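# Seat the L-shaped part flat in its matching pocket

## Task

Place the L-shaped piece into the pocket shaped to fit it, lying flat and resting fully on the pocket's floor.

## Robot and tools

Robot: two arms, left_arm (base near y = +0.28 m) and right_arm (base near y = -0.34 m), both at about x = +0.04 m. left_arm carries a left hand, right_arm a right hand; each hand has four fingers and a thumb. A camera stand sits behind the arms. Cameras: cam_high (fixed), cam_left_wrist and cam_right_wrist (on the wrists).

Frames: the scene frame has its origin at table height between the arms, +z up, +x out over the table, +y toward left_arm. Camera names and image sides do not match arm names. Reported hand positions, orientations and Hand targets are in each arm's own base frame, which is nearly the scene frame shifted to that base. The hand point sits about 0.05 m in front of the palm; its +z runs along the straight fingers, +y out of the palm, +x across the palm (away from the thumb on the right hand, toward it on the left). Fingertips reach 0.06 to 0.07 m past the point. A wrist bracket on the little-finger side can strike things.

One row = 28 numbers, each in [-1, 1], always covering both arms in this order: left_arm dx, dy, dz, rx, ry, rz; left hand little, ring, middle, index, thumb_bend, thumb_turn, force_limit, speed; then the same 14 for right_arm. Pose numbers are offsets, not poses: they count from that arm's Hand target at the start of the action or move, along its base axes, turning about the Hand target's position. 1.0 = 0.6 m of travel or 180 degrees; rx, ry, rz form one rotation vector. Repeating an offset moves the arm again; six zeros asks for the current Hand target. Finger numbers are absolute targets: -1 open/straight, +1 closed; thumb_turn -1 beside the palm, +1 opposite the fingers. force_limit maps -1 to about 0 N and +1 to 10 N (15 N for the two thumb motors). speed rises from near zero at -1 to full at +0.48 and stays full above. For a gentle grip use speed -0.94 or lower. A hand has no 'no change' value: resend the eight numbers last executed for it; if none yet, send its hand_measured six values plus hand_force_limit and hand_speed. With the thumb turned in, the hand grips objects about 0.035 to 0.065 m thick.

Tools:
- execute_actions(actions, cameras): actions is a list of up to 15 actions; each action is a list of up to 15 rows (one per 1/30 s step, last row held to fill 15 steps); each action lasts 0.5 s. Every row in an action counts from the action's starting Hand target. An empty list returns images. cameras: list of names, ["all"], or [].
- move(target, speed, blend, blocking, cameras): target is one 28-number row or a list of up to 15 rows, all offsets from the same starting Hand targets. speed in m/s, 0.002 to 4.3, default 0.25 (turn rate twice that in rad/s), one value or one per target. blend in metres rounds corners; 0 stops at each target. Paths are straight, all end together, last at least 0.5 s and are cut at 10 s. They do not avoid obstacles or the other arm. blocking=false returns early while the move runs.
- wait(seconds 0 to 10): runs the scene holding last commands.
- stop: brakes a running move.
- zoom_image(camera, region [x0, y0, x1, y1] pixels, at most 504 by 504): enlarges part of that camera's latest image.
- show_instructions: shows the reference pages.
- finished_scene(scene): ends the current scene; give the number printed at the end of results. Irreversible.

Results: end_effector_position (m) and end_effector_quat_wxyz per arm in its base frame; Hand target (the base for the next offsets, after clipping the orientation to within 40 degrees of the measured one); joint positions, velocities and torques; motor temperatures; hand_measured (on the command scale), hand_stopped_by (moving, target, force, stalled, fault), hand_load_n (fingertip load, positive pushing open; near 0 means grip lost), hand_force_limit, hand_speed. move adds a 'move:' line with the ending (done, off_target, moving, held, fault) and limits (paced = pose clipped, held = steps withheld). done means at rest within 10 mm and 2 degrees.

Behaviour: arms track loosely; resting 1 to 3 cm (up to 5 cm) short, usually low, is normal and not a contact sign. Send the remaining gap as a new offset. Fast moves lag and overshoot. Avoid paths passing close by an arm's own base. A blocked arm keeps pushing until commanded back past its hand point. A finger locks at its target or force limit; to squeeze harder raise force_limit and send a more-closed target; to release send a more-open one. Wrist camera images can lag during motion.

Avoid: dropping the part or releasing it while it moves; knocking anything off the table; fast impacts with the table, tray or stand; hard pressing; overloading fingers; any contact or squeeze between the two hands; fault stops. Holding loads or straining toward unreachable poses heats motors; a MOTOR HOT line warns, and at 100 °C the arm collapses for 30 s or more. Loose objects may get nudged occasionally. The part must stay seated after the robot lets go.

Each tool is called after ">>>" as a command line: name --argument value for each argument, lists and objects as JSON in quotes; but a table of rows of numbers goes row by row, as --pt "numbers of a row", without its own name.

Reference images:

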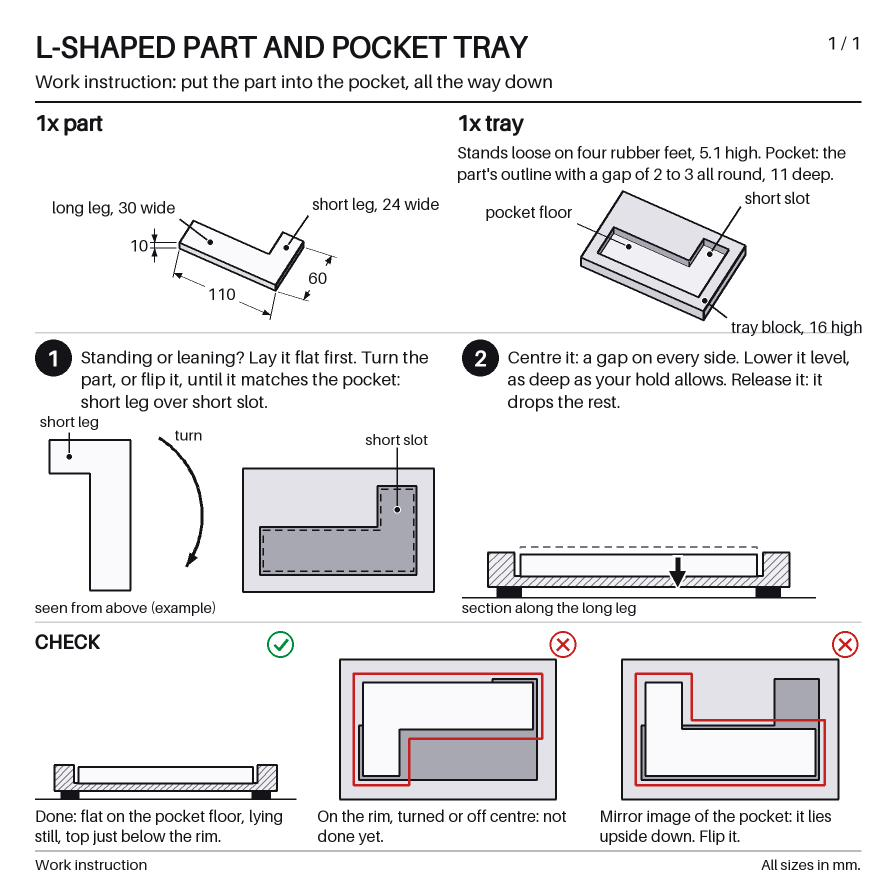

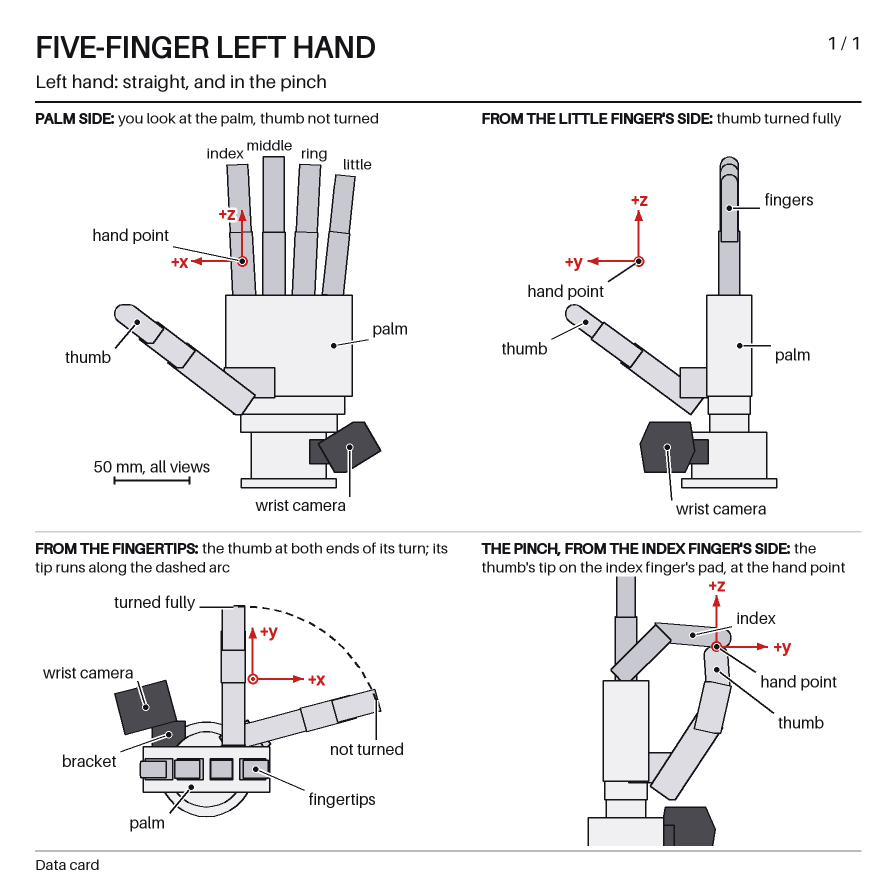

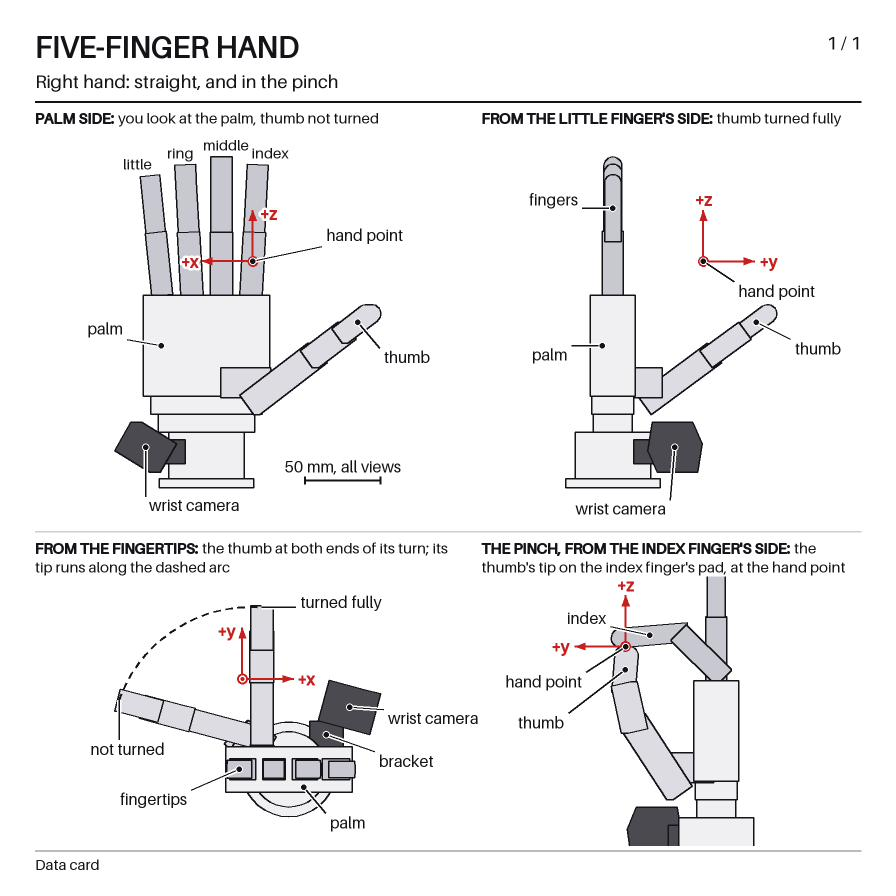

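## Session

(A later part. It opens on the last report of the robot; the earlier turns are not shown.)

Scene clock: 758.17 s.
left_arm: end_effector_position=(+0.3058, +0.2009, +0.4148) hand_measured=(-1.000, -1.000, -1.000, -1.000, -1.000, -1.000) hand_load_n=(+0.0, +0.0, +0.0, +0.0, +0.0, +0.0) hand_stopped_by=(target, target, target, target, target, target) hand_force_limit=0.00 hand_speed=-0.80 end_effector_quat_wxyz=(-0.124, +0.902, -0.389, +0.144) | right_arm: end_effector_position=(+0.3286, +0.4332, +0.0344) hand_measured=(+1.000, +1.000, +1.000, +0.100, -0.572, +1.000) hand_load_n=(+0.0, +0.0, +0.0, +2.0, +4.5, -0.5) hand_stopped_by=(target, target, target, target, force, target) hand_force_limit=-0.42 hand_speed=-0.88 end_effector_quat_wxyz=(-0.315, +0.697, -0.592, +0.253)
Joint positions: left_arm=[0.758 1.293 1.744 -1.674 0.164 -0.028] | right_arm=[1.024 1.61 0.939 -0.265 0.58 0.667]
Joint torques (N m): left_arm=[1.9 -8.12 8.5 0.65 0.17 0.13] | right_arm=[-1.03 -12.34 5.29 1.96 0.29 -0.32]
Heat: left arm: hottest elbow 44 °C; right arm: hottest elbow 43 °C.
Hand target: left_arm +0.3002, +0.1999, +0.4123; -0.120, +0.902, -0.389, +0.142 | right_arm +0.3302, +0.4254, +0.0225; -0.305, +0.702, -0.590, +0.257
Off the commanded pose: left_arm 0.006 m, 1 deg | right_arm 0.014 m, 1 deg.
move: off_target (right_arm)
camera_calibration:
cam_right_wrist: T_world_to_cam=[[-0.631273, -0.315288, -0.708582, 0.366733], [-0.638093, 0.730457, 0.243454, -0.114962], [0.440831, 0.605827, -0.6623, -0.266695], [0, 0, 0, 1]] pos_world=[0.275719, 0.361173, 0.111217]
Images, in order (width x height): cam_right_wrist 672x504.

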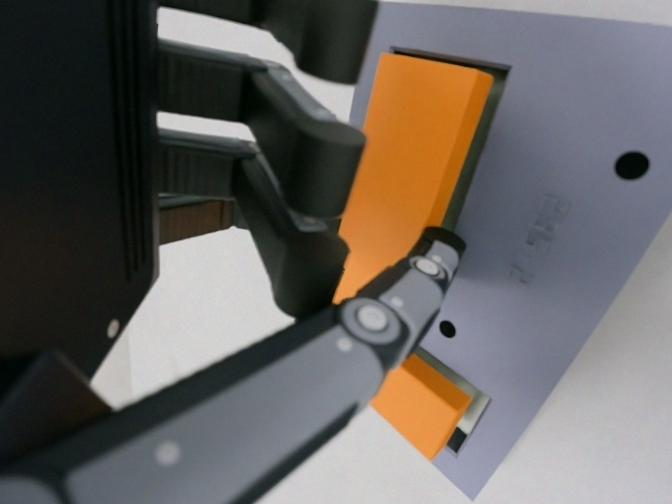

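>>> move --pt "0 0 0 0 0 0 -1 -1 -1 -1 -1 -1 0 -0.8 0.002 0.0037 0.112 0 0 0.0085 1 1 1 0.1 0.1 1 -0.42 -0.88" --pt "0 0 0 0 0 0 -1 -1 -1 -1 -1 -1 0 -0.8 0.002 0.0037 0.0205 0 0 0.0085 1 1 1 0.1 0.1 1 -0.42 -0.88" --speed '[0.15, 0.06]' --cameras '["cam_right_wrist"]'

>>> zoom_image --camera "cam_right_wrist" --region '[340, 20, 560, 185]'

>>> zoom_image --camera "cam_right_wrist" --region '[360, 330, 520, 490]'

Scene clock: 771.37 s.
left_arm: end_effector_position=(+0.3058, +0.2009, +0.4148) hand_measured=(-1.000, -1.000, -1.000, -1.000, -1.000, -1.000) hand_load_n=(+0.0, +0.0, +0.0, +0.0, +0.0, +0.0) hand_stopped_by=(target, target, target, target, target, target) hand_force_limit=0.00 hand_speed=-0.80 end_effector_quat_wxyz=(-0.124, +0.902, -0.389, +0.144) | right_arm: end_effector_position=(+0.3272, +0.4318, +0.0415) hand_measured=(+1.000, +1.000, +1.000, +0.100, -0.572, +1.000) hand_load_n=(+0.0, +0.0, +0.0, +4.5, +4.0, -0.5) hand_stopped_by=(target, target, target, target, force, target) hand_force_limit=-0.42 hand_speed=-0.88 end_effector_quat_wxyz=(-0.313, +0.707, -0.583, +0.250)
Joint positions: left_arm=[0.758 1.293 1.744 -1.674 0.164 -0.028] | right_arm=[1.02 1.592 0.943 -0.283 0.562 0.638]
Joint torques (N m): left_arm=[1.9 -8.12 8.5 0.64 0.17 0.14] | right_arm=[-0.67 -12.51 6.04 1.92 0.25 -0.31]
Heat: left arm: hottest elbow 44 °C; right arm: hottest elbow 43 °C.
Hand target: left_arm +0.3002, +0.1999, +0.4123; -0.120, +0.902, -0.389, +0.142 | right_arm +0.3315, +0.4276, +0.0348; -0.308, +0.710, -0.581, +0.253
Off the commanded pose: left_arm 0.006 m, 1 deg | right_arm 0.009 m, 1 deg.
move: done
camera_calibration:
cam_right_wrist: T_world_to_cam=[[-0.627518, -0.337724, -0.701544, 0.378498], [-0.655038, 0.716063, 0.241206, -0.104669], [0.420889, 0.610899, -0.670564, -0.255841], [0, 0, 0, 1]] pos_world=[0.276633, 0.35907, 0.119222]
Images, in order (width x height): cam_right_wrist 672x504.

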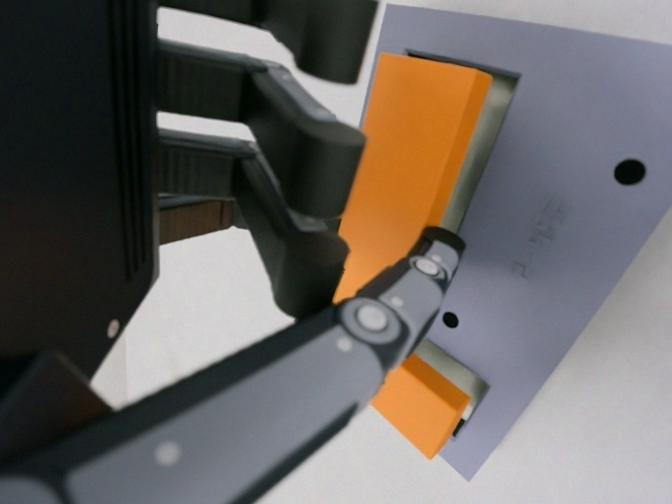

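Scaled by 2.291 from the camera's 672x504 image, which has a finer 960x720 frame.

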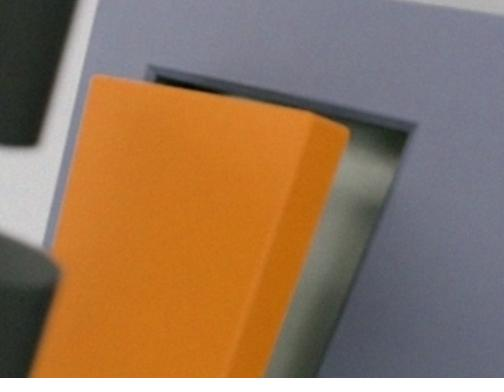

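Scaled by 3.150 from the camera's 672x504 image, which has a finer 960x720 frame.

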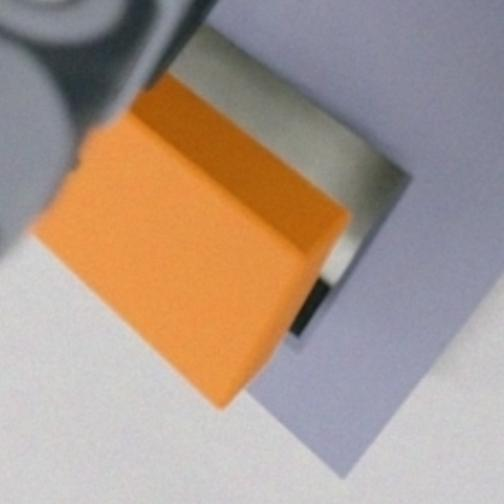

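>>> move --pt "0 0 0 0 0 0 -1 -1 -1 -1 -1 -1 0 -0.8 0.0008 -0.0015 0.092 0 0 -0.006 1 1 1 0.1 0.1 1 -0.42 -0.88" --pt "0 0 0 0 0 0 -1 -1 -1 -1 -1 -1 0 -0.8 0.0008 -0.0015 0.0 0 0 -0.006 1 1 1 0.1 0.1 1 -0.42 -0.88" --speed '[0.15, 0.06]' --cameras '["cam_right_wrist"]'

>>> zoom_image --camera "cam_right_wrist" --region '[340, 20, 560, 185]'

>>> zoom_image --camera "cam_right_wrist" --region '[360, 330, 520, 490]'

Scene clock: 798.27 s.
left_arm: end_effector_position=(+0.3058, +0.2009, +0.4148) hand_measured=(-1.000, -1.000, -1.000, -1.000, -1.000, -1.000) hand_load_n=(+0.0, +0.0, +0.0, +0.0, +0.0, +0.0) hand_stopped_by=(target, target, target, target, target, target) hand_force_limit=0.00 hand_speed=-0.80 end_effector_quat_wxyz=(-0.124, +0.902, -0.389, +0.144) | right_arm: end_effector_position=(+0.3274, +0.4298, +0.0408) hand_measured=(+1.000, +1.000, +1.000, +0.100, -0.572, +1.000) hand_load_n=(+0.0, +0.0, +0.0, +4.5, +4.0, -0.5) hand_stopped_by=(target, target, target, target, force, target) hand_force_limit=-0.42 hand_speed=-0.88 end_effector_quat_wxyz=(-0.308, +0.708, -0.583, +0.253)
Joint positions: left_arm=[0.758 1.293 1.744 -1.674 0.164 -0.028] | right_arm=[1.02 1.593 0.946 -0.295 0.568 0.638]
Joint torques (N m): left_arm=[1.9 -8.06 8.5 0.66 0.17 0.14] | right_arm=[-0.91 -12.57 5.96 2.06 0.53 -0.12]
Heat: left arm: hottest elbow 44 °C; right arm: hottest elbow 43 °C.
Hand target: left_arm +0.3002, +0.1999, +0.4123; -0.120, +0.902, -0.389, +0.142 | right_arm +0.3319, +0.4267, +0.0349; -0.306, +0.704, -0.588, +0.256
Off the commanded pose: left_arm 0.006 m, 1 deg | right_arm 0.008 m, 1 deg.
move: done
camera_calibration:
cam_right_wrist: T_world_to_cam=[[-0.629634, -0.343408, -0.696873, 0.380405], [-0.652134, 0.721135, 0.233848, -0.105823], [0.422235, 0.601693, -0.677999, -0.251348], [0, 0, 0, 1]] pos_world=[0.276633, 0.358181, 0.119426]
Images, in order (width x height): cam_right_wrist 672x504.

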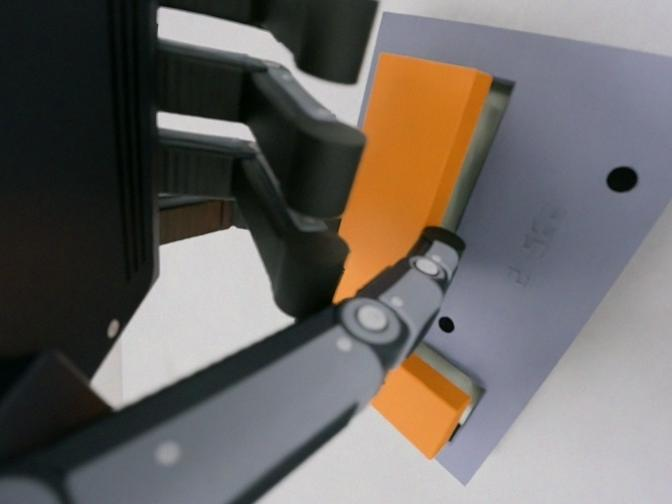

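Scaled by 2.291 from the camera's 672x504 image, which has a finer 960x720 frame.

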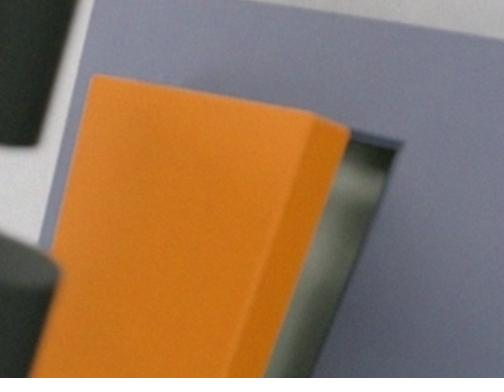

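Scaled by 3.150 from the camera's 672x504 image, which has a finer 960x720 frame.

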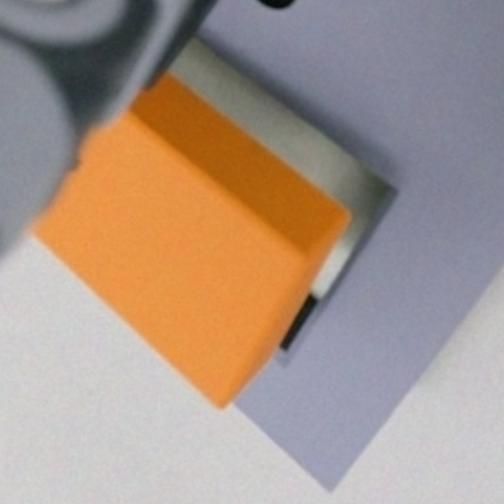

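>>> move --pt "0 0 0 0 0 0 -1 -1 -1 -1 -1 -1 0 -0.8 0.0 0.0025 0.092 0 0 -0.009 1 1 1 0.1 0.1 1 -0.42 -0.88" --pt "0 0 0 0 0 0 -1 -1 -1 -1 -1 -1 0 -0.8 0.0 0.0025 0.0 0 0 -0.009 1 1 1 0.1 0.1 1 -0.42 -0.88" --speed '[0.15, 0.06]' --cameras '["cam_right_wrist"]'

>>> zoom_image --camera "cam_right_wrist" --region '[340, 20, 560, 185]'

>>> zoom_image --camera "cam_right_wrist" --region '[360, 330, 520, 490]'

Scene clock: 819.60 s.
left_arm: end_effector_position=(+0.3058, +0.2009, +0.4148) hand_measured=(-1.000, -1.000, -1.000, -1.000, -1.000, -1.000) hand_load_n=(+0.0, +0.0, +0.0, +0.0, +0.0, +0.0) hand_stopped_by=(target, target, target, target, target, target) hand_force_limit=0.00 hand_speed=-0.80 end_effector_quat_wxyz=(-0.124, +0.902, -0.389, +0.144) | right_arm: end_effector_position=(+0.3303, +0.4280, +0.0404) hand_measured=(+1.000, +1.000, +1.000, +0.100, -0.572, +1.000) hand_load_n=(+0.0, +0.0, +0.0, +4.5, +4.0, -0.5) hand_stopped_by=(target, target, target, target, force, target) hand_force_limit=-0.42 hand_speed=-0.88 end_effector_quat_wxyz=(-0.301, +0.702, -0.591, +0.261)
Joint positions: left_arm=[0.758 1.293 1.744 -1.674 0.164 -0.028] | right_arm=[1.02 1.601 0.959 -0.319 0.588 0.658]
Joint torques (N m): left_arm=[1.9 -8 8.5 0.62 0.17 0.14] | right_arm=[-0.26 -12.63 5.98 2.25 0.58 0.02]
Heat: left arm: hottest elbow 44 °C; right arm: hottest elbow 44 °C.
Hand target: left_arm +0.3002, +0.1999, +0.4123; -0.120, +0.902, -0.389, +0.142 | right_arm +0.3319, +0.4282, +0.0347; -0.302, +0.696, -0.597, +0.260
Off the commanded pose: left_arm 0.006 m, 1 deg | right_arm 0.006 m, 1 deg.
move: done
camera_calibration:
cam_right_wrist: T_world_to_cam=[[-0.637253, -0.334982, -0.694043, 0.380168], [-0.63401, 0.739857, 0.225039, -0.116102], [0.438108, 0.583437, -0.683858, -0.248957], [0, 0, 0, 1]] pos_world=[0.277724, 0.358499, 0.119729]
Images, in order (width x height): cam_right_wrist 672x504.

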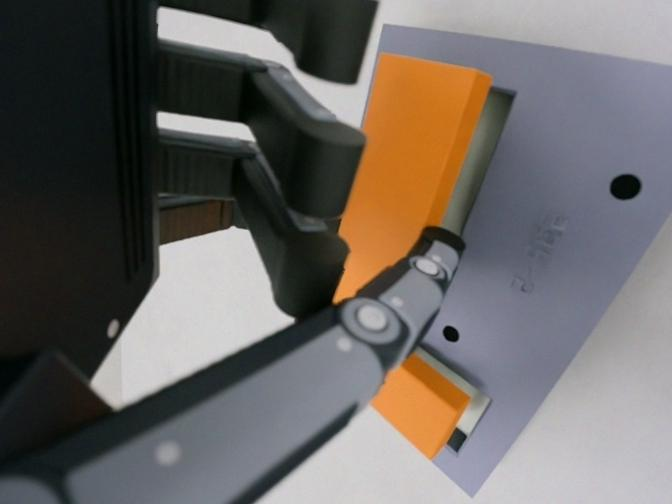

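Scaled by 2.291 from the camera's 672x504 image, which has a finer 960x720 frame.

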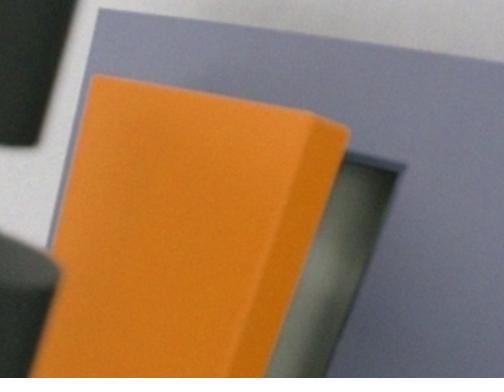

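Scaled by 3.150 from the camera's 672x504 image, which has a finer 960x720 frame.

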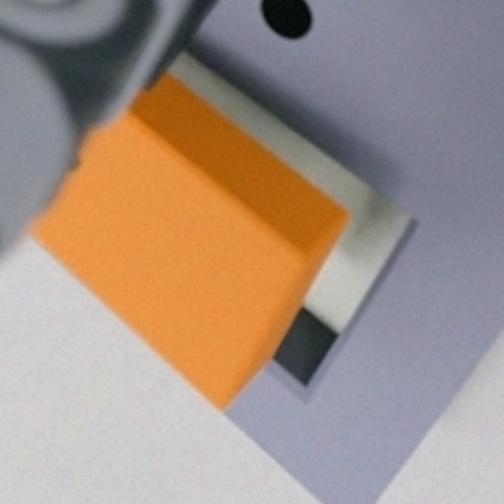

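>>> move --pt "0 0 0 0 0 0 -1 -1 -1 -1 -1 -1 0 -0.8 -0.0127 0.0122 0.092 0 0 0 1 1 1 0.1 0.1 1 -0.42 -0.88" --pt "0 0 0 0 0 0 -1 -1 -1 -1 -1 -1 0 -0.8 -0.0127 0.0122 0.0 0 0 0 1 1 1 0.1 0.1 1 -0.42 -0.88" --speed '[0.15, 0.06]' --cameras '["cam_right_wrist"]'

>>> zoom_image --camera "cam_right_wrist" --region '[340, 20, 560, 185]'

>>> zoom_image --camera "cam_right_wrist" --region '[360, 330, 520, 490]'

Scene clock: 839.57 s.
left_arm: end_effector_position=(+0.3058, +0.2009, +0.4148) hand_measured=(-1.000, -1.000, -1.000, -1.000, -1.000, -1.000) hand_load_n=(+0.0, +0.0, +0.0, +0.0, +0.0, +0.0) hand_stopped_by=(target, target, target, target, target, target) hand_force_limit=0.00 hand_speed=-0.80 end_effector_quat_wxyz=(-0.124, +0.902, -0.389, +0.144) | right_arm: end_effector_position=(+0.3283, +0.4312, +0.0406) hand_measured=(+1.000, +1.000, +1.000, +0.100, -0.572, +1.000) hand_load_n=(+0.0, +0.0, +0.0, +4.5, +3.5, -0.5) hand_stopped_by=(target, target, target, target, force, target) hand_force_limit=-0.42 hand_speed=-0.88 end_effector_quat_wxyz=(-0.300, +0.698, -0.595, +0.262)
Joint positions: left_arm=[0.758 1.293 1.744 -1.674 0.164 -0.028] | right_arm=[1.03 1.607 0.968 -0.335 0.601 0.681]
Joint torques (N m): left_arm=[1.9 -8.06 8.5 0.65 0.17 0.14] | right_arm=[0.5 -12.75 5.96 2.09 0.59 0.02]
Heat: left arm: hottest elbow 44 °C; right arm: hottest elbow 44 °C.
Hand target: left_arm +0.3002, +0.1999, +0.4123; -0.120, +0.902, -0.389, +0.142 | right_arm +0.3242, +0.4355, +0.0348; -0.302, +0.696, -0.597, +0.260
Off the commanded pose: left_arm 0.006 m, 1 deg | right_arm 0.008 m, 1 deg.
move: done
camera_calibration:
cam_right_wrist: T_world_to_cam=[[-0.641479, -0.326268, -0.694301, 0.377702], [-0.624461, 0.74778, 0.225553, -0.126422], [0.445594, 0.578251, -0.683426, -0.249954], [0, 0, 0, 1]] pos_world=[0.27472, 0.362304, 0.119929]
Images, in order (width x height): cam_right_wrist 672x504.

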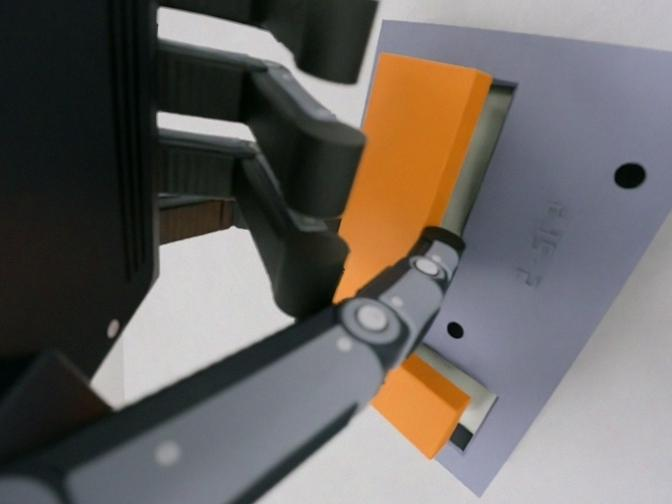

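Scaled by 2.291 from the camera's 672x504 image, which has a finer 960x720 frame.

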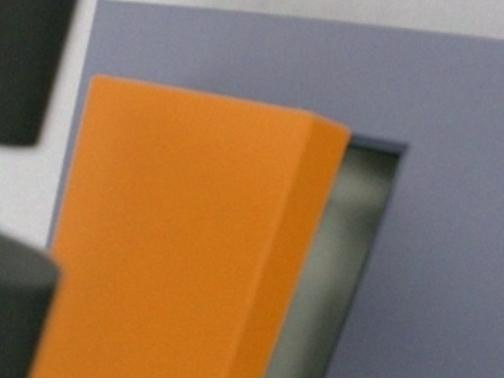

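Scaled by 3.150 from the camera's 672x504 image, which has a finer 960x720 frame.

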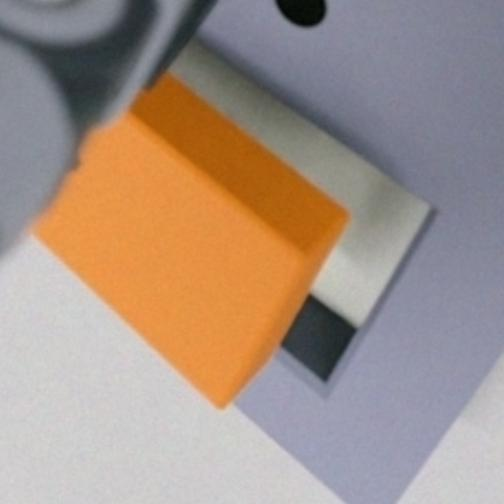

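>>> move --pt "0 0 0 0 0 0 -1 -1 -1 -1 -1 -1 0 -0.8 -0.0055 0.0038 0.092 0 0 0.0075 1 1 1 0.1 0.1 1 -0.42 -0.88" --pt "0 0 0 0 0 0 -1 -1 -1 -1 -1 -1 0 -0.8 -0.0055 0.0038 0.0 0 0 0.0075 1 1 1 0.1 0.1 1 -0.42 -0.88" --speed '[0.15, 0.06]' --cameras '["cam_right_wrist"]'

>>> zoom_image --camera "cam_right_wrist" --region '[340, 20, 560, 185]'

>>> zoom_image --camera "cam_right_wrist" --region '[360, 330, 520, 490]'

Scene clock: 869.57 s.
left_arm: end_effector_position=(+0.3058, +0.2009, +0.4148) hand_measured=(-1.000, -1.000, -1.000, -1.000, -1.000, -1.000) hand_load_n=(+0.0, +0.0, +0.0, +0.0, +0.0, +0.0) hand_stopped_by=(target, target, target, target, target, target) hand_force_limit=0.00 hand_speed=-0.80 end_effector_quat_wxyz=(-0.124, +0.902, -0.389, +0.144) | right_arm: end_effector_position=(+0.3262, +0.4337, +0.0411) hand_measured=(+1.000, +1.000, +1.000, +0.100, -0.572, +1.000) hand_load_n=(+0.0, +0.0, +0.0, +4.5, +3.5, -0.5) hand_stopped_by=(target, target, target, target, force, target) hand_force_limit=-0.42 hand_speed=-0.88 end_effector_quat_wxyz=(-0.305, +0.698, -0.594, +0.259)
Joint positions: left_arm=[0.758 1.293 1.744 -1.674 0.164 -0.028] | right_arm=[1.034 1.604 0.962 -0.322 0.596 0.681]
Joint torques (N m): left_arm=[1.9 -8.06 8.51 0.64 0.17 0.13] | right_arm=[0.97 -12.63 6.05 1.99 0.31 -0.15]
Heat: left arm: hottest elbow 44 °C; right arm: hottest elbow 44 °C.
Hand target: left_arm +0.3002, +0.1999, +0.4123; -0.120, +0.902, -0.389, +0.142 | right_arm +0.3209, +0.4378, +0.0347; -0.305, +0.703, -0.589, +0.256
Off the commanded pose: left_arm 0.006 m, 1 deg | right_arm 0.009 m, 1 deg.
move: done
camera_calibration:
cam_right_wrist: T_world_to_cam=[[-0.637753, -0.323127, -0.699185, 0.375182], [-0.629902, 0.741212, 0.232008, -0.12534], [0.443276, 0.588382, -0.676249, -0.254014], [0, 0, 0, 1]] pos_world=[0.27292, 0.363592, 0.119625]
Images, in order (width x height): cam_right_wrist 672x504.

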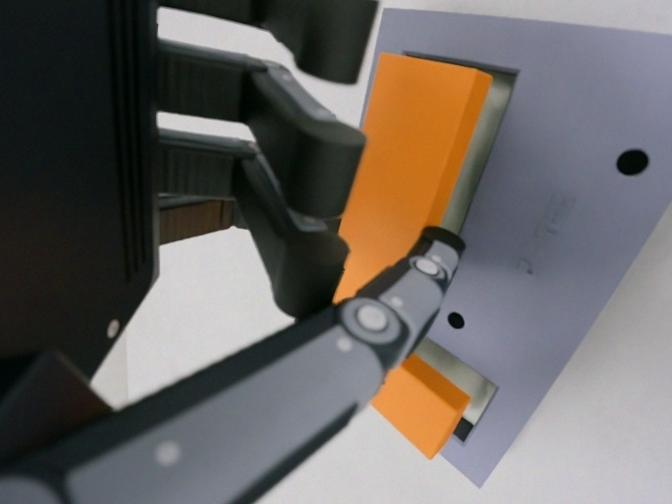

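Scaled by 2.291 from the camera's 672x504 image, which has a finer 960x720 frame.

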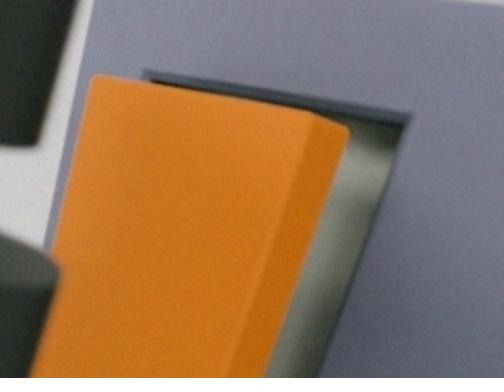

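Scaled by 3.150 from the camera's 672x504 image, which has a finer 960x720 frame.

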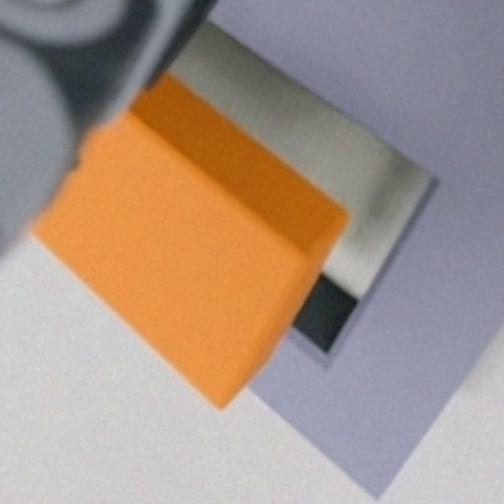

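>>> move --pt "0 0 0 0 0 0 -1 -1 -1 -1 -1 -1 0 -0.8 -0.002 -0.0028 0.092 0 0 0.003 1 1 1 0.1 0.1 1 -0.42 -0.88" --pt "0 0 0 0 0 0 -1 -1 -1 -1 -1 -1 0 -0.8 -0.002 -0.0028 0.0 0 0 0.003 1 1 1 0.1 0.1 1 -0.42 -0.88" --speed '[0.15, 0.06]' --cameras '["cam_right_wrist"]'

>>> zoom_image --camera "cam_right_wrist" --region '[340, 20, 560, 185]'

>>> zoom_image --camera "cam_right_wrist" --region '[360, 330, 520, 490]'

Scene clock: 889.70 s.
left_arm: end_effector_position=(+0.3058, +0.2009, +0.4148) hand_measured=(-1.000, -1.000, -1.000, -1.000, -1.000, -1.000) hand_load_n=(+0.0, +0.0, +0.0, +0.0, -0.5, -0.5) hand_stopped_by=(target, target, target, target, target, target) hand_force_limit=0.00 hand_speed=-0.80 end_effector_quat_wxyz=(-0.124, +0.902, -0.389, +0.144) | right_arm: end_effector_position=(+0.3245, +0.4333, +0.0414) hand_measured=(+1.000, +1.000, +1.000, +0.100, -0.572, +1.000) hand_load_n=(+0.0, +0.0, +0.0, +4.5, +4.0, -0.5) hand_stopped_by=(target, target, target, target, force, target) hand_force_limit=-0.42 hand_speed=-0.88 end_effector_quat_wxyz=(-0.308, +0.698, -0.594, +0.256)
Joint positions: left_arm=[0.758 1.293 1.744 -1.674 0.164 -0.028] | right_arm=[1.034 1.598 0.954 -0.314 0.59 0.681]
Joint torques (N m): left_arm=[1.85 -8.12 8.51 0.64 0.17 0.14] | right_arm=[0.73 -12.28 5.98 1.96 0.29 -0.26]
Heat: left arm: hottest elbow 44 °C; right arm: hottest elbow 44 °C.
Hand target: left_arm +0.3002, +0.1999, +0.4123; -0.120, +0.902, -0.389, +0.142 | right_arm +0.3198, +0.4362, +0.0348; -0.307, +0.706, -0.586, +0.255
Off the commanded pose: left_arm 0.006 m, 1 deg | right_arm 0.009 m, 1 deg.
move: done
camera_calibration:
cam_right_wrist: T_world_to_cam=[[-0.637348, -0.320233, -0.700884, 0.372867], [-0.632375, 0.737111, 0.238264, -0.123805], [0.440329, 0.595079, -0.672303, -0.254962], [0, 0, 0, 1]] pos_world=[0.271622, 0.362385, 0.119423]
Images, in order (width x height): cam_right_wrist 672x504.

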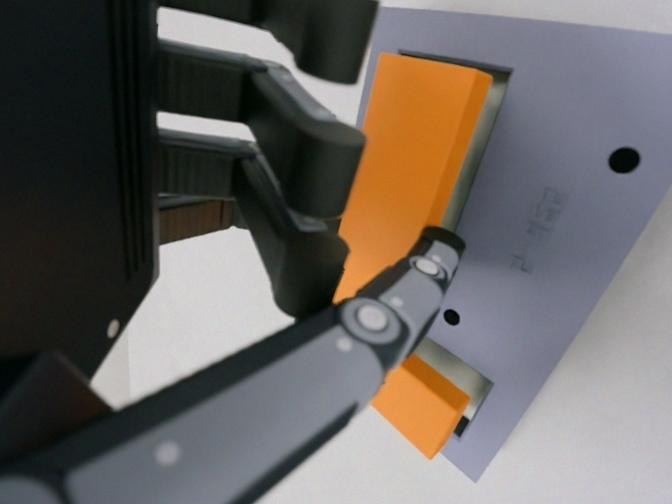

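Scaled by 2.291 from the camera's 672x504 image, which has a finer 960x720 frame.

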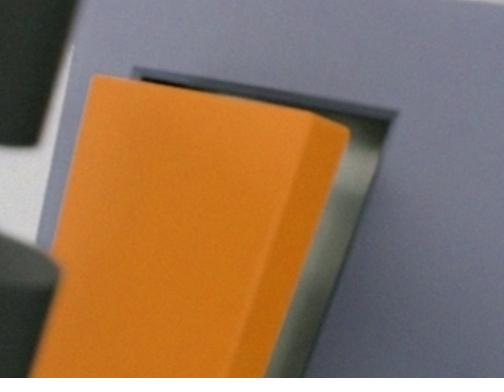

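Scaled by 3.150 from the camera's 672x504 image, which has a finer 960x720 frame.

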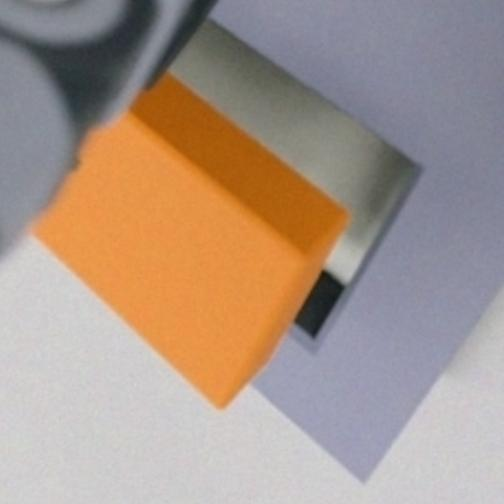

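>>> move --target '[0,0,0,0,0,0,-1,-1,-1,-1,-1,-1,0,-0.8,-0.0002,-0.0008,-0.018,0,0,0,1,1,1,0.1,0.1,1,-0.42,-0.88]' --speed 0.04 --cameras '["cam_right_wrist"]'

>>> zoom_image --camera "cam_right_wrist" --region '[340, 20, 560, 185]'

>>> zoom_image --camera "cam_right_wrist" --region '[360, 330, 520, 490]'

Scene clock: 907.77 s.
left_arm: end_effector_position=(+0.3058, +0.2009, +0.4148) hand_measured=(-1.000, -1.000, -1.000, -1.000, -1.000, -1.000) hand_load_n=(+0.0, +0.0, +0.0, +0.0, +0.0, +0.0) hand_stopped_by=(target, target, target, target, target, target) hand_force_limit=0.00 hand_speed=-0.80 end_effector_quat_wxyz=(-0.124, +0.902, -0.389, +0.144) | right_arm: end_effector_position=(+0.3254, +0.4346, +0.0353) hand_measured=(+1.000, +1.000, +1.000, +0.100, -0.572, +1.000) hand_load_n=(+0.0, +0.0, +0.0, +4.0, +4.0, -0.5) hand_stopped_by=(target, target, target, target, force, target) hand_force_limit=-0.42 hand_speed=-0.88 end_effector_quat_wxyz=(-0.312, +0.696, -0.594, +0.255)
Joint positions: left_arm=[0.758 1.293 1.744 -1.674 0.164 -0.028] | right_arm=[1.034 1.61 0.944 -0.283 0.591 0.681]
Joint torques (N m): left_arm=[1.9 -8.12 8.51 0.64 0.17 0.14] | right_arm=[0.62 -11.87 5.64 1.96 0.28 -0.25]
Heat: left arm: hottest elbow 44 °C; right arm: hottest elbow 44 °C.
Hand target: left_arm +0.3002, +0.1999, +0.4123; -0.120, +0.902, -0.389, +0.142 | right_arm +0.3197, +0.4357, +0.0241; -0.307, +0.705, -0.586, +0.255
Off the commanded pose: left_arm 0.006 m, 1 deg | right_arm 0.013 m, 2 deg.
move: off_target (right_arm)
camera_calibration:
cam_right_wrist: T_world_to_cam=[[-0.633906, -0.314686, -0.706496, 0.366208], [-0.633426, 0.735386, 0.240789, -0.121779], [0.443774, 0.60015, -0.665495, -0.263907], [0, 0, 0, 1]] pos_world=[0.272118, 0.363179, 0.112419]
Images, in order (width x height): cam_right_wrist 672x504.

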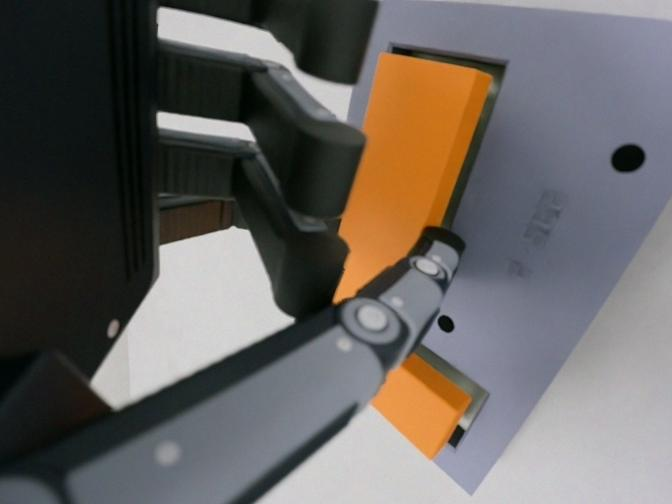

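Scaled by 2.291 from the camera's 672x504 image, which has a finer 960x720 frame.

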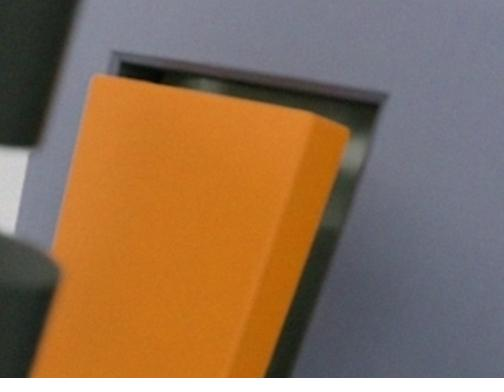

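Scaled by 3.150 from the camera's 672x504 image, which has a finer 960x720 frame.

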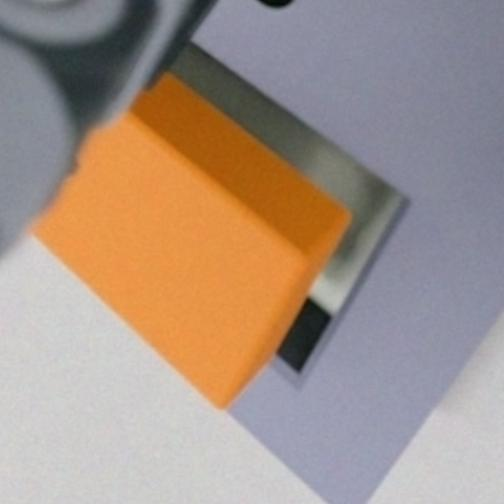

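>>> move --pt "0 0 0 0 0 0 -1 -1 -1 -1 -1 -1 0 -0.8 -0.0013 -0.002 0.11 0 0 0.002 1 1 1 0.1 0.1 1 -0.42 -0.88" --pt "0 0 0 0 0 0 -1 -1 -1 -1 -1 -1 0 -0.8 -0.0013 -0.002 0.0035 0 0 0.002 1 1 1 0.1 0.1 1 -0.42 -0.88" --speed '[0.15, 0.05]' --cameras '["cam_right_wrist"]'

>>> zoom_image --camera "cam_right_wrist" --region '[340, 20, 560, 185]'

>>> zoom_image --camera "cam_right_wrist" --region '[360, 330, 520, 490]'

Scene clock: 935.20 s.
left_arm: end_effector_position=(+0.3058, +0.2009, +0.4148) hand_measured=(-1.000, -1.000, -1.000, -1.000, -1.000, -1.000) hand_load_n=(+0.0, +0.0, +0.0, +0.0, +0.0, +0.0) hand_stopped_by=(target, target, target, target, target, target) hand_force_limit=0.00 hand_speed=-0.80 end_effector_quat_wxyz=(-0.124, +0.902, -0.389, +0.144) | right_arm: end_effector_position=(+0.3236, +0.4331, +0.0352) hand_measured=(+1.000, +1.000, +1.000, +0.100, -0.572, +1.000) hand_load_n=(+0.0, +0.0, +0.0, +4.5, +3.5, -0.5) hand_stopped_by=(target, target, target, target, force, target) hand_force_limit=-0.42 hand_speed=-0.88 end_effector_quat_wxyz=(-0.311, +0.699, -0.592, +0.254)
Joint positions: left_arm=[0.758 1.293 1.744 -1.674 0.164 -0.028] | right_arm=[1.034 1.605 0.939 -0.283 0.586 0.676]
Joint torques (N m): left_arm=[1.85 -8.06 8.5 0.65 0.17 0.14] | right_arm=[0.62 -12.16 5.81 2.18 0.27 -0.29]
Heat: left arm: hottest elbow 44 °C; right arm: hottest elbow 43 °C.
Hand target: left_arm +0.3002, +0.1999, +0.4123; -0.120, +0.902, -0.389, +0.142 | right_arm +0.3188, +0.4345, +0.0261; -0.307, +0.707, -0.584, +0.254
Off the commanded pose: left_arm 0.006 m, 1 deg | right_arm 0.010 m, 1 deg.
move: done
camera_calibration:
cam_right_wrist: T_world_to_cam=[[-0.633985, -0.319888, -0.704085, 0.366783], [-0.637149, 0.732054, 0.241118, -0.119168], [0.438297, 0.601472, -0.667927, -0.261045], [0, 0, 0, 1]] pos_world=[0.271022, 0.361578, 0.11262]
Images, in order (width x height): cam_right_wrist 672x504.

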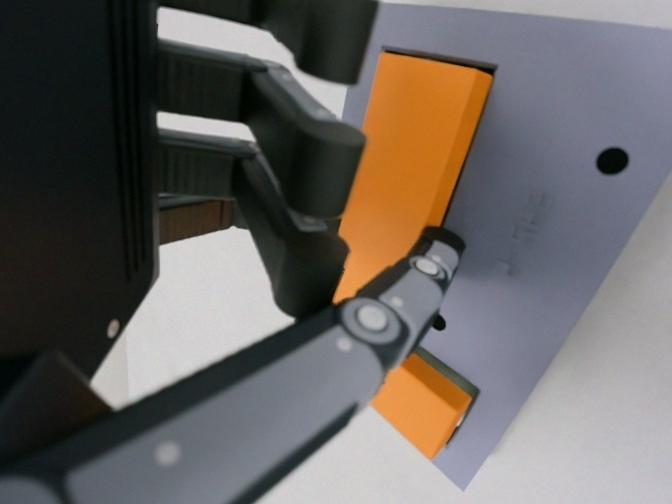

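Scaled by 2.291 from the camera's 672x504 image, which has a finer 960x720 frame.

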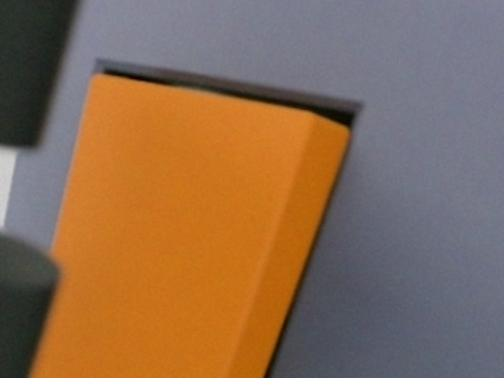

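Scaled by 3.150 from the camera's 672x504 image, which has a finer 960x720 frame.

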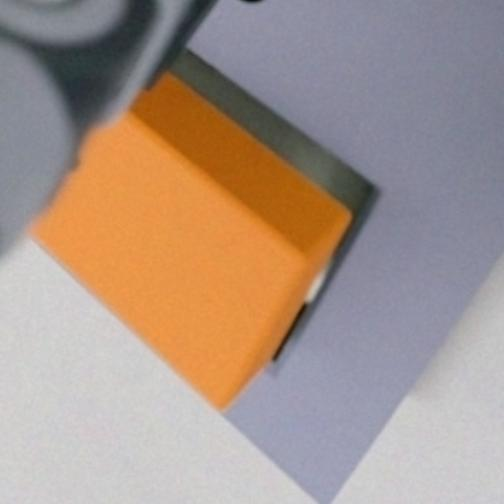

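>>> move --target '[0,0,0,0,0,0,-1,-1,-1,-1,-1,-1,0,-0.8,0.004,0.002,-0.001,0,0,0.0,1,1,1,0.1,0.1,1,-0.42,-0.88]' --speed 0.05 --cameras '["cam_right_wrist"]'

>>> zoom_image --camera "cam_right_wrist" --region '[340, 20, 560, 185]'

>>> zoom_image --camera "cam_right_wrist" --region '[360, 330, 520, 490]'

Scene clock: 948.13 s.
left_arm: end_effector_position=(+0.3058, +0.2009, +0.4148) hand_measured=(-1.000, -1.000, -1.000, -1.000, -1.000, -1.000) hand_load_n=(+0.0, +0.0, +0.0, +0.0, +0.0, -0.5) hand_stopped_by=(target, target, target, target, target, target) hand_force_limit=0.00 hand_speed=-0.80 end_effector_quat_wxyz=(-0.124, +0.902, -0.389, +0.144) | right_arm: end_effector_position=(+0.3238, +0.4332, +0.0349) hand_measured=(+1.000, +1.000, +1.000, +0.100, -0.572, +1.000) hand_load_n=(+0.0, +0.0, +0.0, +3.5, +3.5, -0.5) hand_stopped_by=(target, target, target, target, force, target) hand_force_limit=-0.42 hand_speed=-0.88 end_effector_quat_wxyz=(-0.311, +0.699, -0.591, +0.254)
Joint positions: left_arm=[0.758 1.293 1.744 -1.674 0.164 -0.028] | right_arm=[1.034 1.606 0.939 -0.282 0.586 0.673]
Joint torques (N m): left_arm=[1.9 -8.12 8.53 0.66 0.17 0.13] | right_arm=[0.26 -11.75 6.16 2.14 0.2 -0.29]
Heat: left arm: hottest elbow 44 °C; right arm: hottest elbow 43 °C.
Hand target: left_arm +0.3002, +0.1999, +0.4123; -0.120, +0.902, -0.389, +0.142 | right_arm +0.3213, +0.4358, +0.0255; -0.308, +0.707, -0.584, +0.254
Off the commanded pose: left_arm 0.006 m, 1 deg | right_arm 0.010 m, 1 deg.
move: done
camera_calibration:
cam_right_wrist: T_world_to_cam=[[-0.632874, -0.321932, -0.704153, 0.367214], [-0.638638, 0.731228, 0.239681, -0.118128], [0.437735, 0.601387, -0.668373, -0.261033], [0, 0, 0, 1]] pos_world=[0.271222, 0.361578, 0.11242]
Images, in order (width x height): cam_right_wrist 672x504.

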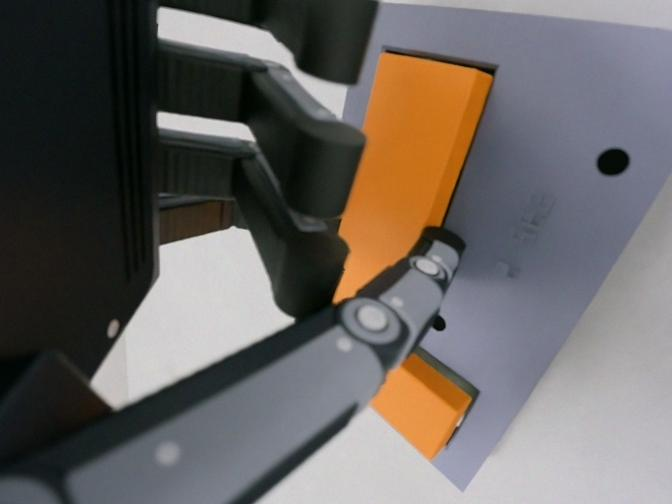

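Scaled by 2.291 from the camera's 672x504 image, which has a finer 960x720 frame.

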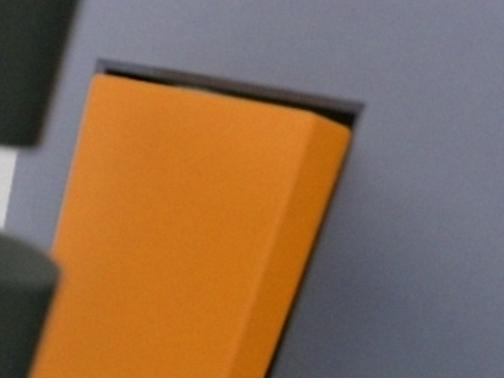

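Scaled by 3.150 from the camera's 672x504 image, which has a finer 960x720 frame.

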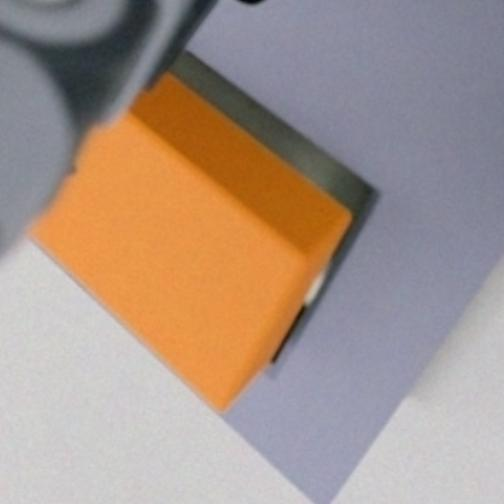

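>>> move --target '[0,0,0,0,0,0,-1,-1,-1,-1,-1,-1,0,-0.8,0.005,0.005,0.002,0,0,0.0,1,1,1,0.1,0.1,1,-0.42,-0.88]' --speed 0.05 --cameras '["cam_right_wrist"]'

>>> zoom_image --camera "cam_right_wrist" --region '[340, 20, 560, 185]'

>>> zoom_image --camera "cam_right_wrist" --region '[360, 330, 520, 490]'

Scene clock: 953.93 s.
left_arm: end_effector_position=(+0.3058, +0.2009, +0.4148) hand_measured=(-1.000, -1.000, -1.000, -1.000, -1.000, -1.000) hand_load_n=(+0.0, +0.0, +0.0, +0.5, +0.0, -0.5) hand_stopped_by=(target, target, target, target, target, target) hand_force_limit=0.00 hand_speed=-0.80 end_effector_quat_wxyz=(-0.124, +0.902, -0.389, +0.144) | right_arm: end_effector_position=(+0.3237, +0.4332, +0.0347) hand_measured=(+1.000, +1.000, +1.000, +0.100, -0.572, +1.000) hand_load_n=(+0.0, +0.0, +0.0, +3.0, +4.5, +0.0) hand_stopped_by=(target, target, target, target, force, target) hand_force_limit=-0.42 hand_speed=-0.88 end_effector_quat_wxyz=(-0.311, +0.700, -0.591, +0.254)
Joint positions: left_arm=[0.758 1.293 1.744 -1.674 0.164 -0.028] | right_arm=[1.034 1.606 0.939 -0.282 0.586 0.672]
Joint torques (N m): left_arm=[1.9 -8.12 8.51 0.65 0.17 0.13] | right_arm=[0.15 -11.05 7.05 2.02 0.13 -0.3]
Heat: left arm: hottest elbow 44 °C; right arm: hottest elbow 43 °C.
Hand target: left_arm +0.3002, +0.1999, +0.4123; -0.120, +0.902, -0.389, +0.142 | right_arm +0.3242, +0.4388, +0.0268; -0.308, +0.707, -0.584, +0.254
Off the commanded pose: left_arm 0.006 m, 1 deg | right_arm 0.010 m, 1 deg.
move: done
camera_calibration:
cam_right_wrist: T_world_to_cam=[[-0.632717, -0.323251, -0.703689, 0.367527], [-0.639328, 0.730801, 0.239142, -0.117703], [0.436954, 0.601197, -0.669054, -0.260743], [0, 0, 0, 1]] pos_world=[0.271223, 0.361579, 0.112321]
Images, in order (width x height): cam_right_wrist 672x504.

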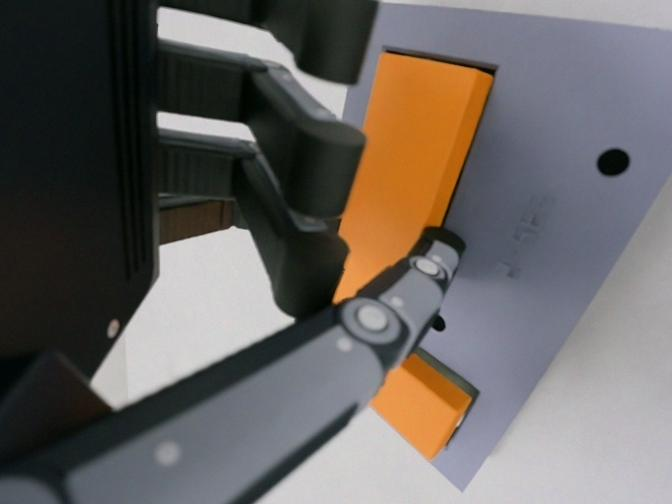

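Scaled by 2.291 from the camera's 672x504 image, which has a finer 960x720 frame.

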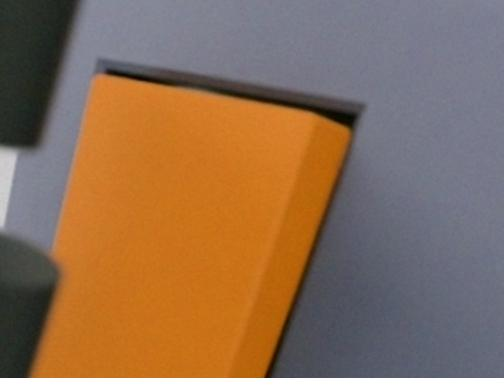

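Scaled by 3.150 from the camera's 672x504 image, which has a finer 960x720 frame.

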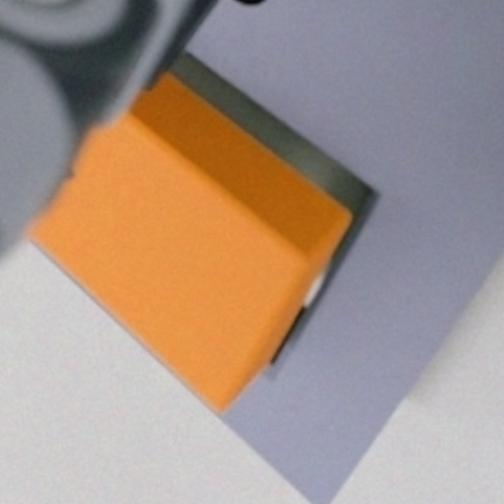

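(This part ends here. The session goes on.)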